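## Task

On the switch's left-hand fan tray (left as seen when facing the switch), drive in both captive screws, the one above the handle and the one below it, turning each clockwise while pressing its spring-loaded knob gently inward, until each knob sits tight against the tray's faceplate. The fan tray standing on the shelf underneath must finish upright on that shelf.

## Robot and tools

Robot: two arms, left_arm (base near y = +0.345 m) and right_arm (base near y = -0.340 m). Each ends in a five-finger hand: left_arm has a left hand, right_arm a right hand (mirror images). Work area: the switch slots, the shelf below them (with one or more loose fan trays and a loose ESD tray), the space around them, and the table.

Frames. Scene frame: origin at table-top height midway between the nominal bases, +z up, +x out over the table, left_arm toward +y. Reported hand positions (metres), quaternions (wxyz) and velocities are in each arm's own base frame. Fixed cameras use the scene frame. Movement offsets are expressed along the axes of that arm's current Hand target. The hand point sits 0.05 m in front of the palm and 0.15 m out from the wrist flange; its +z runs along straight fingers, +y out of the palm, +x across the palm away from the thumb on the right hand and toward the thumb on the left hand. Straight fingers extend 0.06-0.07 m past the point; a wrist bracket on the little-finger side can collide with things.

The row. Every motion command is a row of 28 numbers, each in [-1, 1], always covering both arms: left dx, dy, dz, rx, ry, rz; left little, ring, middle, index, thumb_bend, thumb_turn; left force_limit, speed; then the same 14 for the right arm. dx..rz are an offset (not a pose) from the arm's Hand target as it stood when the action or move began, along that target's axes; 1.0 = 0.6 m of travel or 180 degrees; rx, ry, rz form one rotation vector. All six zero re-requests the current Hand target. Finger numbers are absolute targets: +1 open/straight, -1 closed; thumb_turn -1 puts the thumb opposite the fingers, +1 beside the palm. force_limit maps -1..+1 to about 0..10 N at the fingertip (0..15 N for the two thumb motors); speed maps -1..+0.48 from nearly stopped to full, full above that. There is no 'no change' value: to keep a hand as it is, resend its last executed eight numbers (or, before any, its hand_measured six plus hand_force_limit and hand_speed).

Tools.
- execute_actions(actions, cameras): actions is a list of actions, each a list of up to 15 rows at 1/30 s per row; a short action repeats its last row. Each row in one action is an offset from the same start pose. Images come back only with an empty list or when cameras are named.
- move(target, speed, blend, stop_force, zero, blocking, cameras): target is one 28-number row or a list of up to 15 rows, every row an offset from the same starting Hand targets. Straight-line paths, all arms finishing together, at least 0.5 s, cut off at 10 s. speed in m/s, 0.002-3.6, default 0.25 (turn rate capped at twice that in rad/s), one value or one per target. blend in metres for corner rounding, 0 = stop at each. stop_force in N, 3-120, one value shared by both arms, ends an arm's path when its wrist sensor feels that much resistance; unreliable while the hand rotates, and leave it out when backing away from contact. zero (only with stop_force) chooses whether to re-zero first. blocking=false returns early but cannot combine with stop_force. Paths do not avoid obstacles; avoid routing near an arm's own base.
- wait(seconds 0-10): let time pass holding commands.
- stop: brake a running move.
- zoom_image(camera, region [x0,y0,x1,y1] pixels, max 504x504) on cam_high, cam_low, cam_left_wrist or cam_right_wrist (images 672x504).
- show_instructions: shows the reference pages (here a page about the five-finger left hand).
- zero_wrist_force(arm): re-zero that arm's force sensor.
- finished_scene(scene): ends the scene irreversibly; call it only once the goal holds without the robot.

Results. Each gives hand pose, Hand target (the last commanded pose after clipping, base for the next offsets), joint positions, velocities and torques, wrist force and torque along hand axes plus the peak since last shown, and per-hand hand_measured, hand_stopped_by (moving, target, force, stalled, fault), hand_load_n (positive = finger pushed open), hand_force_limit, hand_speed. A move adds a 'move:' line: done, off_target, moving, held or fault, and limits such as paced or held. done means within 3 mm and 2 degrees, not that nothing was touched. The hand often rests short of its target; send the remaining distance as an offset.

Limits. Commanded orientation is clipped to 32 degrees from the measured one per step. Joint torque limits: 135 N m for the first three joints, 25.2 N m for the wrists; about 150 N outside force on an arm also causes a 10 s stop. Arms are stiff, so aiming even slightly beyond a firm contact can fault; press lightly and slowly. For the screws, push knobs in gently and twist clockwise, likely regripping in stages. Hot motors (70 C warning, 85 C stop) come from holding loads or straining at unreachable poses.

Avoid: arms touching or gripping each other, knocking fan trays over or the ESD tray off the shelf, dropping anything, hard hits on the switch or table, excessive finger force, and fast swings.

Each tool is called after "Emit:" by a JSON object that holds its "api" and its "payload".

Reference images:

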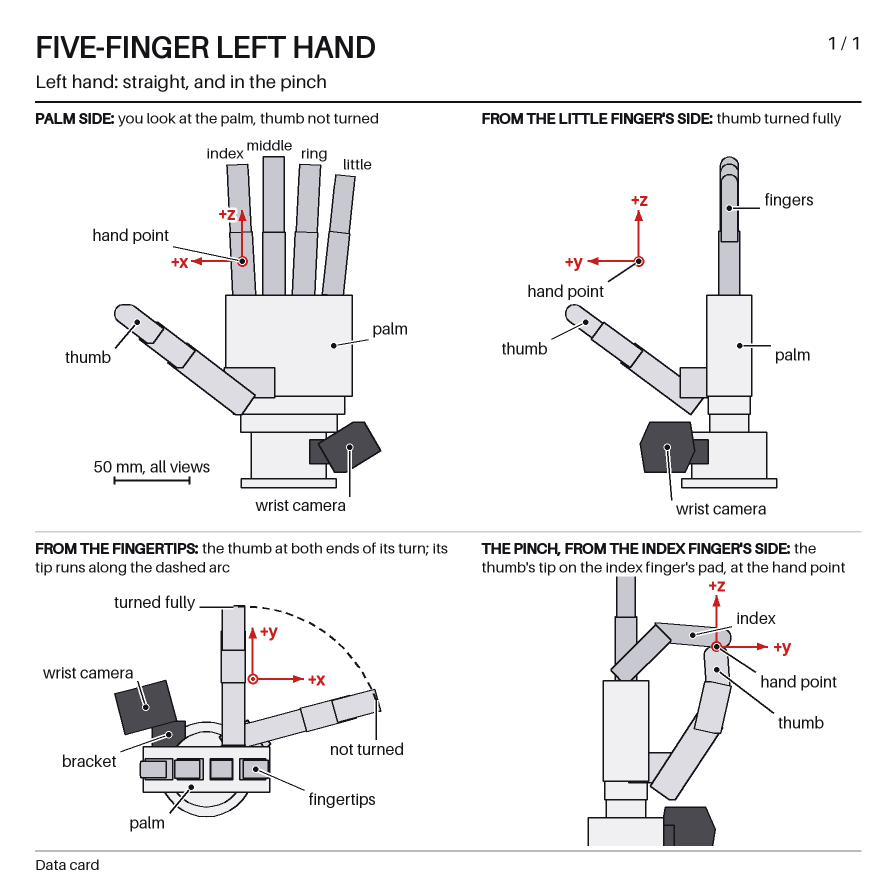

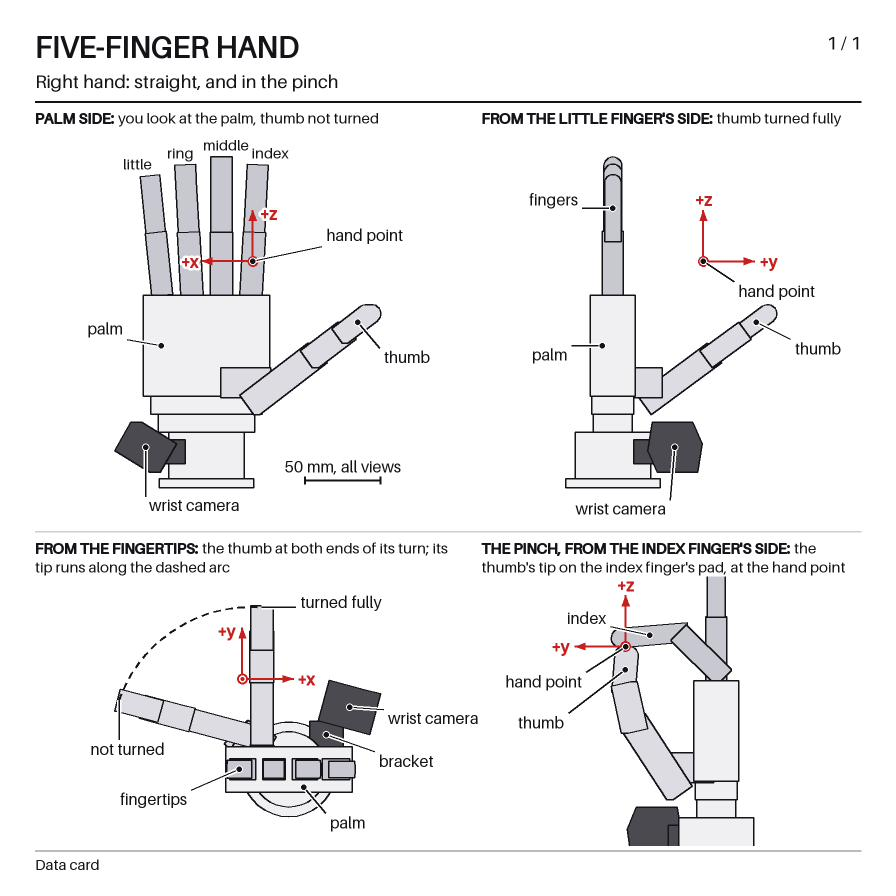

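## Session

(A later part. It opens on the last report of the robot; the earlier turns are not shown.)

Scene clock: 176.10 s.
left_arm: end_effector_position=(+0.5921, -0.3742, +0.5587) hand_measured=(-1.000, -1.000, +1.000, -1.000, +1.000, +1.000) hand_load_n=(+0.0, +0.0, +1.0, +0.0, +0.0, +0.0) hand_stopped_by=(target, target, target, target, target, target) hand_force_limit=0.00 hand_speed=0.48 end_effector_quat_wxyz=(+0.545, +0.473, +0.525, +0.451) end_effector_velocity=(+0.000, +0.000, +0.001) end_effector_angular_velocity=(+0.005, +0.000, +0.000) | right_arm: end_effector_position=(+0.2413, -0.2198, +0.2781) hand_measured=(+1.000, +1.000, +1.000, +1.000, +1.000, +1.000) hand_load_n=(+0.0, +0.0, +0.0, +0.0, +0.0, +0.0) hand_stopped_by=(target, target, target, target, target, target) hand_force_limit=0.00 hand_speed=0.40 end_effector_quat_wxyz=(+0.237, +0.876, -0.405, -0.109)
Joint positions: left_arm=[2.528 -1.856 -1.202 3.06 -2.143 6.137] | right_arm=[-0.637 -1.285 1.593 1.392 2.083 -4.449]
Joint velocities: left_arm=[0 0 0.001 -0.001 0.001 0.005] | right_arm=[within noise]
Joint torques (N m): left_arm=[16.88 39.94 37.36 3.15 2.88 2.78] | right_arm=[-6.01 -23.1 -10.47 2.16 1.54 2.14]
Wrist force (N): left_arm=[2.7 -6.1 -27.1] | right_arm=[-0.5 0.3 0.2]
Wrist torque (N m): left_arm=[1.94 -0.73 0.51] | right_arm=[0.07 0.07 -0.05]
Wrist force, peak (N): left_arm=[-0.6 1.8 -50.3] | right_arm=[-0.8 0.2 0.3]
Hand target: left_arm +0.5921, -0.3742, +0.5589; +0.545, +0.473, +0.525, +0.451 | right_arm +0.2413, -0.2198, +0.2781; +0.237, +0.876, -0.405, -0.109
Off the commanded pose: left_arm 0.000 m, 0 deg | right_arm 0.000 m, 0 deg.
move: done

Emit:
{"api": "move", "payload": {"target": [[0,0,-0.05,0,0,0,-1,-1,1,-1,1,1,0,0.48,0,0,0,0,0,0,1,1,1,1,1,1,0,0.4],[0,0,-0.2,0,0,0,-1,-1,1,-1,1,1,0,0.48,0,0,0,0,0,0,1,1,1,1,1,1,0,0.4]], "speed": [0.2,0.5], "blend": [0.01,0], "cameras": ["all"]}}

Emit:
{"api": "zoom_image", "payload": {"camera": "cam_high", "region": [305, 260, 365, 320]}}

Emit:
{"api": "zoom_image", "payload": {"camera": "cam_low", "region": [310, 110, 360, 160]}}

Scene clock: 177.20 s.
left_arm: end_effector_position=(+0.4723, -0.3692, +0.5588) hand_measured=(-1.000, -1.000, +1.000, -1.000, +1.000, +1.000) hand_load_n=(+0.0, +0.0, +0.0, +0.0, +0.0, +0.0) hand_stopped_by=(target, target, target, target, target, target) hand_force_limit=0.00 hand_speed=0.48 end_effector_quat_wxyz=(+0.545, +0.473, +0.525, +0.451) | right_arm: end_effector_position=(+0.2413, -0.2198, +0.2781) hand_measured=(+1.000, +1.000, +1.000, +1.000, +1.000, +1.000) hand_load_n=(+0.0, +0.0, +0.0, +0.0, +0.0, +0.0) hand_stopped_by=(target, target, target, target, target, target) hand_force_limit=0.00 hand_speed=0.40 end_effector_quat_wxyz=(+0.237, +0.876, -0.405, -0.109)
Joint positions: left_arm=[2.375 -1.673 -1.424 3.098 -2.296 6.138] | right_arm=[-0.637 -1.285 1.593 1.392 2.083 -4.449]
Joint torques (N m): left_arm=[-9.15 33.99 11.71 -0.47 -1.7 2.35] | right_arm=[-6.62 -22.25 -11.57 2.18 1.51 1.92]
Wrist force (N): left_arm=[0.5 0.4 -0.6] | right_arm=[-0.5 0.0 0.3]
Wrist torque (N m): left_arm=[0.19 -0.21 0.16] | right_arm=[0.02 0.06 -0.06]
Wrist force, peak (N): left_arm=[2.6 -6.6 -27.6] | right_arm=[-0.7 0.5 0.3]
Hand target: left_arm +0.4722, -0.3692, +0.5587; +0.545, +0.473, +0.525, +0.451 | right_arm +0.2413, -0.2198, +0.2781; +0.237, +0.876, -0.405, -0.109
Off the commanded pose: left_arm 0.000 m, 0 deg | right_arm 0.000 m, 0 deg.
move: done
camera_calibration:
cam_left_wrist: T_world_to_cam=[[0.0545676, 0.10207, -0.993279, 0.569833], [-0.495832, 0.866218, 0.061774, 0.514494], [0.866702, 0.489129, 0.0978773, -0.167556], [0, 0, 0, 1]] pos_world=[0.369229, -0.421871, 0.550621]
cam_right_wrist: T_world_to_cam=[[-0.514151, -0.728858, 0.452122, -0.154784], [-0.465577, 0.679879, 0.566571, 0.0992704], [-0.720338, 0.0808057, -0.6889, 0.495947], [0, 0, 0, 1]] pos_world=[0.323885, -0.220383, 0.355396]

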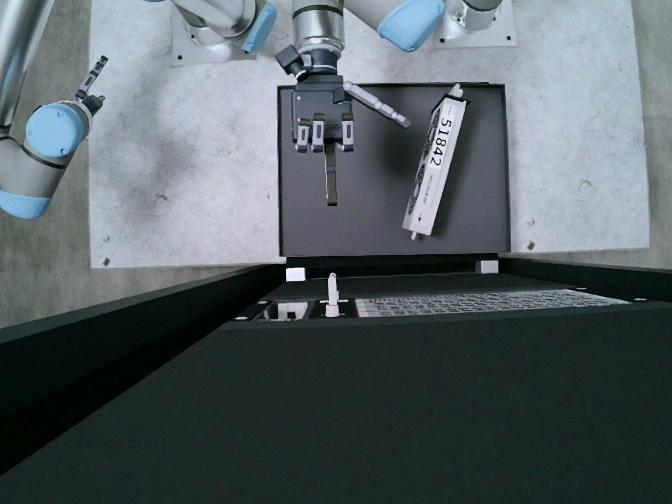

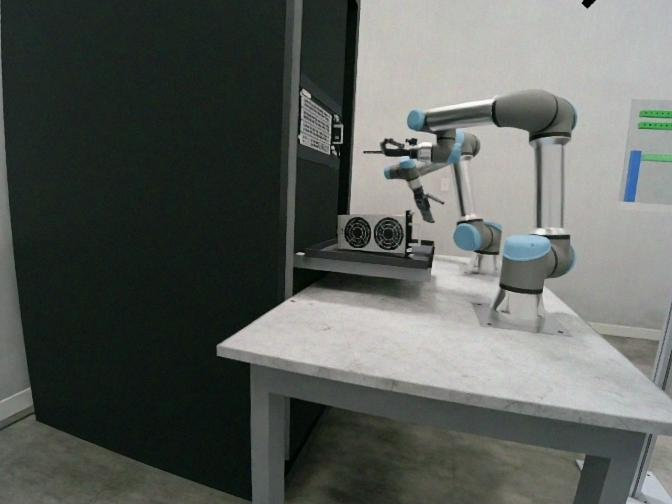

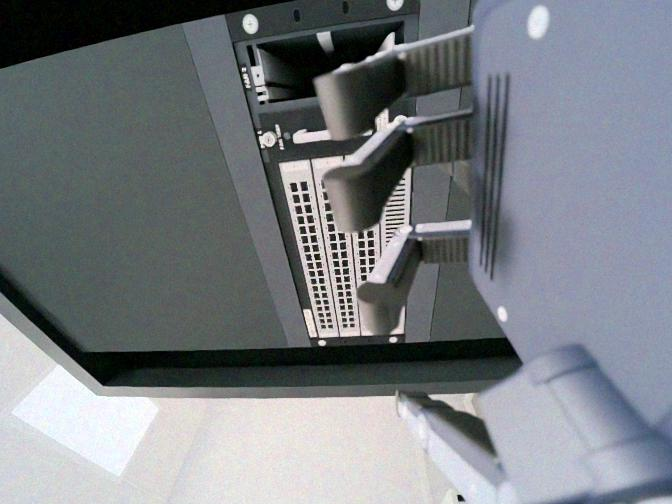

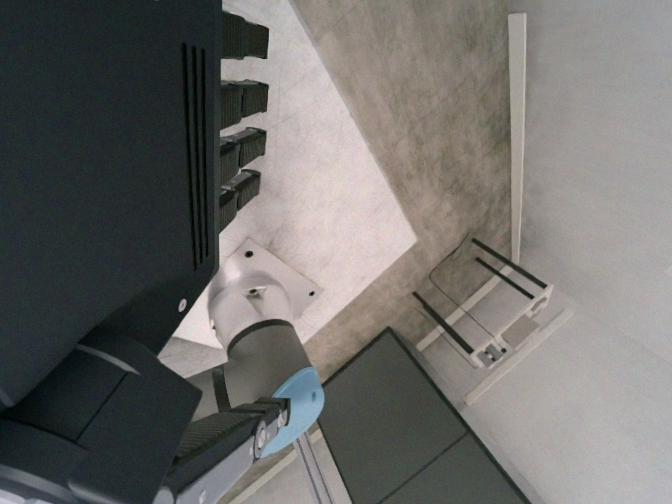

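Scaled by 8.400 from the camera's 672x504 image, which has a finer 960x720 frame.

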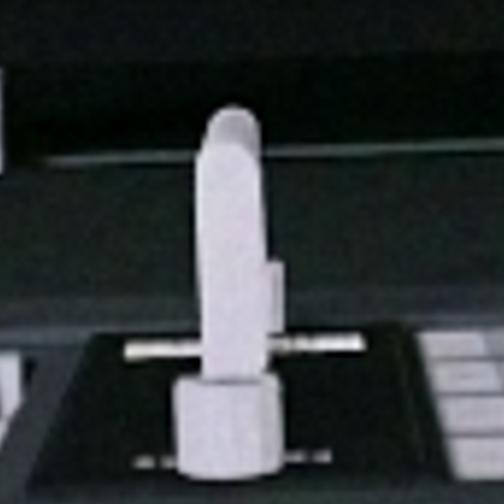

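Scaled by 10.080 from the camera's 672x504 image, which has a finer 960x720 frame.

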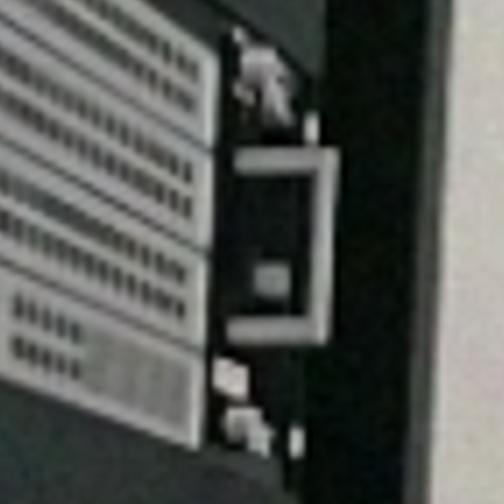

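Emit:
{"api": "move", "payload": {"target": [[-0.05025,-0.20828,0.13,0,0,-0.91667,-1,-1,1,-1,1,1,0,0.48,0,0,0,0,0,0,1,1,1,1,1,1,0,0.4],[-0.05025,-0.20828,0.1965,0,0,-0.91667,-1,-1,1,-1,1,1,0,0.48,0,0,0,0,0,0,1,1,1,1,1,1,0,0.4]], "speed": [1.4,0.2], "blend": [0.001,0]}}

Emit:
{"api": "move", "payload": {"target": [[0,0,0.0035,0,0,0,-1,-1,1,-1,1,1,0,0.48,0,0,0,0,0,0,1,1,1,1,1,1,0,0.4],[-0.02742,0.00662,0.0035,0,0,0.08333,-1,-1,1,-1,1,1,0,0.48,0,0,0,0,0,0,1,1,1,1,1,1,0,0.4],[-0.05562,0.00591,0.0035,0,0,0.16667,-1,-1,1,-1,1,1,0,0.48,0,0,0,0,0,0,1,1,1,1,1,1,0,0.4],[-0.08267,-0.00207,0.0035,0,0,0.25,-1,-1,1,-1,1,1,0,0.48,0,0,0,0,0,0,1,1,1,1,1,1,0,0.4],[-0.10674,-0.01679,0.0035,0,0,0.33333,-1,-1,1,-1,1,1,0,0.48,0,0,0,0,0,0,1,1,1,1,1,1,0,0.4],[-0.12618,-0.03723,0.0035,0,0,0.41667,-1,-1,1,-1,1,1,0,0.48,0,0,0,0,0,0,1,1,1,1,1,1,0,0.4],[-0.13967,-0.062,0.0035,0,0,0.5,-1,-1,1,-1,1,1,0,0.48,0,0,0,0,0,0,1,1,1,1,1,1,0,0.4],[-0.14628,-0.08942,0.0035,0,0,0.58333,-1,-1,1,-1,1,1,0,0.48,0,0,0,0,0,0,1,1,1,1,1,1,0,0.4],[-0.14558,-0.11762,0.0035,0,0,0.66667,-1,-1,1,-1,1,1,0,0.48,0,0,0,0,0,0,1,1,1,1,1,1,0,0.4],[-0.13759,-0.14467,0.0035,0,0,0.75,-1,-1,1,-1,1,1,0,0.48,0,0,0,0,0,0,1,1,1,1,1,1,0,0.4],[-0.12288,-0.16874,0.0035,0,0,0.83333,-1,-1,1,-1,1,1,0,0.48,0,0,0,0,0,0,1,1,1,1,1,1,0,0.4]], "speed": [0.05,1.2,1.2,1.2,1.2,1.2,1.2,1.2,1.2,1.2,1.2], "blend": 0.0005}}

Scene clock: 180.00 s.
left_arm: end_effector_position=(+0.5881, -0.4222, +0.4396) hand_measured=(-1.000, -1.000, +1.000, -1.000, +1.000, +1.000) hand_load_n=(+0.0, +0.0, +0.0, +0.0, +0.0, +0.0) hand_stopped_by=(target, target, target, target, target, target) hand_force_limit=0.00 hand_speed=0.48 end_effector_quat_wxyz=(+0.518, -0.459, +0.537, -0.482) | right_arm: end_effector_position=(+0.2413, -0.2198, +0.2781) hand_measured=(+1.000, +1.000, +1.000, +1.000, +1.000, +1.000) hand_load_n=(+0.0, +0.0, +0.0, +0.0, +0.0, +0.0) hand_stopped_by=(target, target, target, target, target, target) hand_force_limit=0.00 hand_speed=0.40 end_effector_quat_wxyz=(+0.237, +0.876, -0.405, -0.109)
Joint positions: left_arm=[2.551 -1.824 -1.246 3.071 -2.12 3.257] | right_arm=[-0.637 -1.285 1.593 1.392 2.083 -4.449]
Joint torques (N m): left_arm=[7.72 28.5 31.32 2.21 -0.78 -2.22] | right_arm=[-6.22 -22.55 -11.01 2.2 1.53 2.06]
Wrist force (N): left_arm=[0.4 0.9 -0.5] | right_arm=[-0.6 0.1 0.1]
Wrist torque (N m): left_arm=[-0.02 -0.16 -0.06] | right_arm=[0.04 0.08 -0.05]
Wrist force, peak (N): left_arm=[-4.4 1.4 -26.4] | right_arm=[-0.4 0.5 0.5]
Hand target: left_arm +0.5882, -0.4222, +0.4397; +0.518, -0.459, +0.537, -0.482 | right_arm +0.2413, -0.2198, +0.2781; +0.237, +0.876, -0.405, -0.109
Off the commanded pose: left_arm 0.000 m, 0 deg | right_arm 0.000 m, 0 deg.
move: done

Scene clock: 183.53 s.
left_arm: end_effector_position=(+0.5927, -0.3607, +0.5486) hand_measured=(-1.000, -1.000, +1.000, -1.000, +1.000, +1.000) hand_load_n=(+0.0, +0.0, +1.5, +0.0, +0.0, +0.0) hand_stopped_by=(target, target, target, target, target, target) hand_force_limit=0.00 hand_speed=0.48 end_effector_quat_wxyz=(+0.599, +0.400, +0.582, +0.376) end_effector_velocity=(+0.000, +0.000, +0.000) end_effector_angular_velocity=(+0.006, +0.000, +0.001) | right_arm: end_effector_position=(+0.2413, -0.2198, +0.2781) hand_measured=(+1.000, +1.000, +1.000, +1.000, +1.000, +1.000) hand_load_n=(+0.5, +0.0, +0.0, +0.0, +0.0, +0.0) hand_stopped_by=(target, target, target, target, target, target) hand_force_limit=0.00 hand_speed=0.40 end_effector_quat_wxyz=(+0.237, +0.876, -0.405, -0.109)
Joint positions: left_arm=[2.529 -1.855 -1.198 3.055 -2.142 5.875] | right_arm=[-0.637 -1.285 1.593 1.392 2.083 -4.449]
Joint velocities: left_arm=[0 0 0.001 -0.001 0 0.005] | right_arm=[within noise]
Joint torques (N m): left_arm=[22.59 40.69 34.38 2.49 -0.31 2.75] | right_arm=[-5.62 -24.14 -9.87 2.1 1.56 2.21]
Wrist force (N): left_arm=[-4.9 -9.5 -25.2] | right_arm=[-0.5 0.2 0.1]
Wrist torque (N m): left_arm=[1.90 -1.12 0.12] | right_arm=[0.05 0.07 -0.05]
Wrist force, peak (N): left_arm=[1.8 0.7 -35.7] | right_arm=[-0.8 0.0 0.2]
Hand target: left_arm +0.5927, -0.3607, +0.5487; +0.599, +0.400, +0.582, +0.376 | right_arm +0.2413, -0.2198, +0.2781; +0.237, +0.876, -0.405, -0.109
Off the commanded pose: left_arm 0.000 m, 0 deg | right_arm 0.000 m, 0 deg.
move: done

Emit:
{"api": "move", "payload": {"target": [[0,0,-0.05,0,0,0,-1,-1,1,-1,1,1,0,0.48,0,0,0,0,0,0,1,1,1,1,1,1,0,0.4],[0,0,-0.2,0,0,0,-1,-1,1,-1,1,1,0,0.48,0,0,0,0,0,0,1,1,1,1,1,1,0,0.4]], "speed": [0.2,0.5], "blend": [0.01,0], "cameras": ["cam_high"]}}

Emit:
{"api": "zoom_image", "payload": {"camera": "cam_high", "region": [305, 260, 365, 320]}}

Scene clock: 191.30 s.
left_arm: end_effector_position=(+0.4729, -0.3557, +0.5486) hand_measured=(-1.000, -1.000, +1.000, -1.000, +1.000, +1.000) hand_load_n=(+0.0, +0.0, +0.0, +0.0, +0.0, +0.0) hand_stopped_by=(target, target, target, target, target, target) hand_force_limit=0.00 hand_speed=0.48 end_effector_quat_wxyz=(+0.600, +0.400, +0.582, +0.376) | right_arm: end_effector_position=(+0.2413, -0.2198, +0.2781) hand_measured=(+1.000, +1.000, +1.000, +1.000, +1.000, +1.000) hand_load_n=(+0.0, +0.0, +0.0, +0.0, +0.0, +0.0) hand_stopped_by=(target, target, target, target, target, target) hand_force_limit=0.00 hand_speed=0.40 end_effector_quat_wxyz=(+0.237, +0.876, -0.405, -0.109)
Joint positions: left_arm=[2.376 -1.671 -1.42 3.094 -2.295 5.876] | right_arm=[-0.637 -1.285 1.593 1.392 2.083 -4.449]
Joint torques (N m): left_arm=[-10.91 34.2 10.75 -0.43 -1.73 2.28] | right_arm=[-5.04 -23.34 -10.13 2.09 1.74 2.1]
Wrist force (N): left_arm=[1.0 0.3 -0.2] | right_arm=[-0.5 0.1 0.3]
Wrist torque (N m): left_arm=[0.12 -0.22 0.18] | right_arm=[0.02 0.06 -0.05]
Wrist force, peak (N): left_arm=[-4.9 -10.9 -26.1] | right_arm=[-0.8 0.2 0.1]
Hand target: left_arm +0.4728, -0.3556, +0.5485; +0.599, +0.400, +0.582, +0.376 | right_arm +0.2413, -0.2198, +0.2781; +0.237, +0.876, -0.405, -0.109
Off the commanded pose: left_arm 0.000 m, 0 deg | right_arm 0.000 m, 0 deg.
move: done
Images, in order (width x height): cam_high 672x504.

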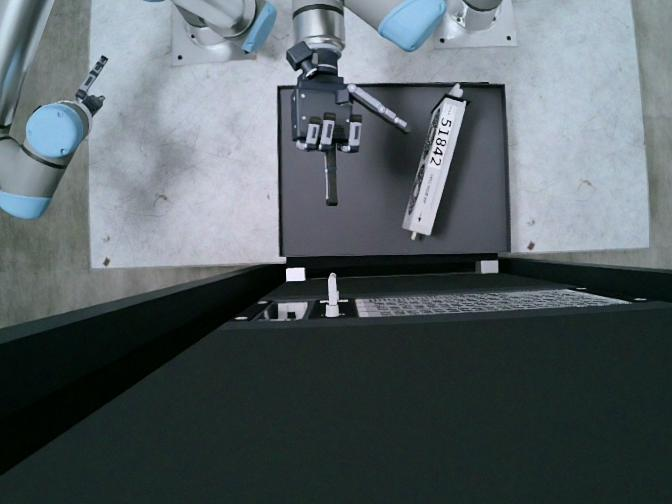

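Scaled by 8.400 from the camera's 672x504 image, which has a finer 960x720 frame.

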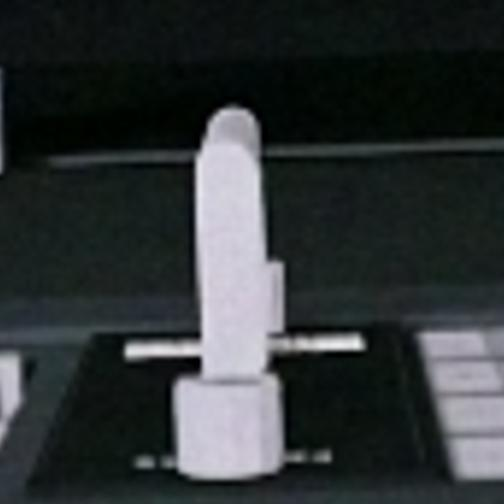

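Emit:
{"api": "finished_scene", "payload": {"scene": 2}}

The scene is finished: the task was done.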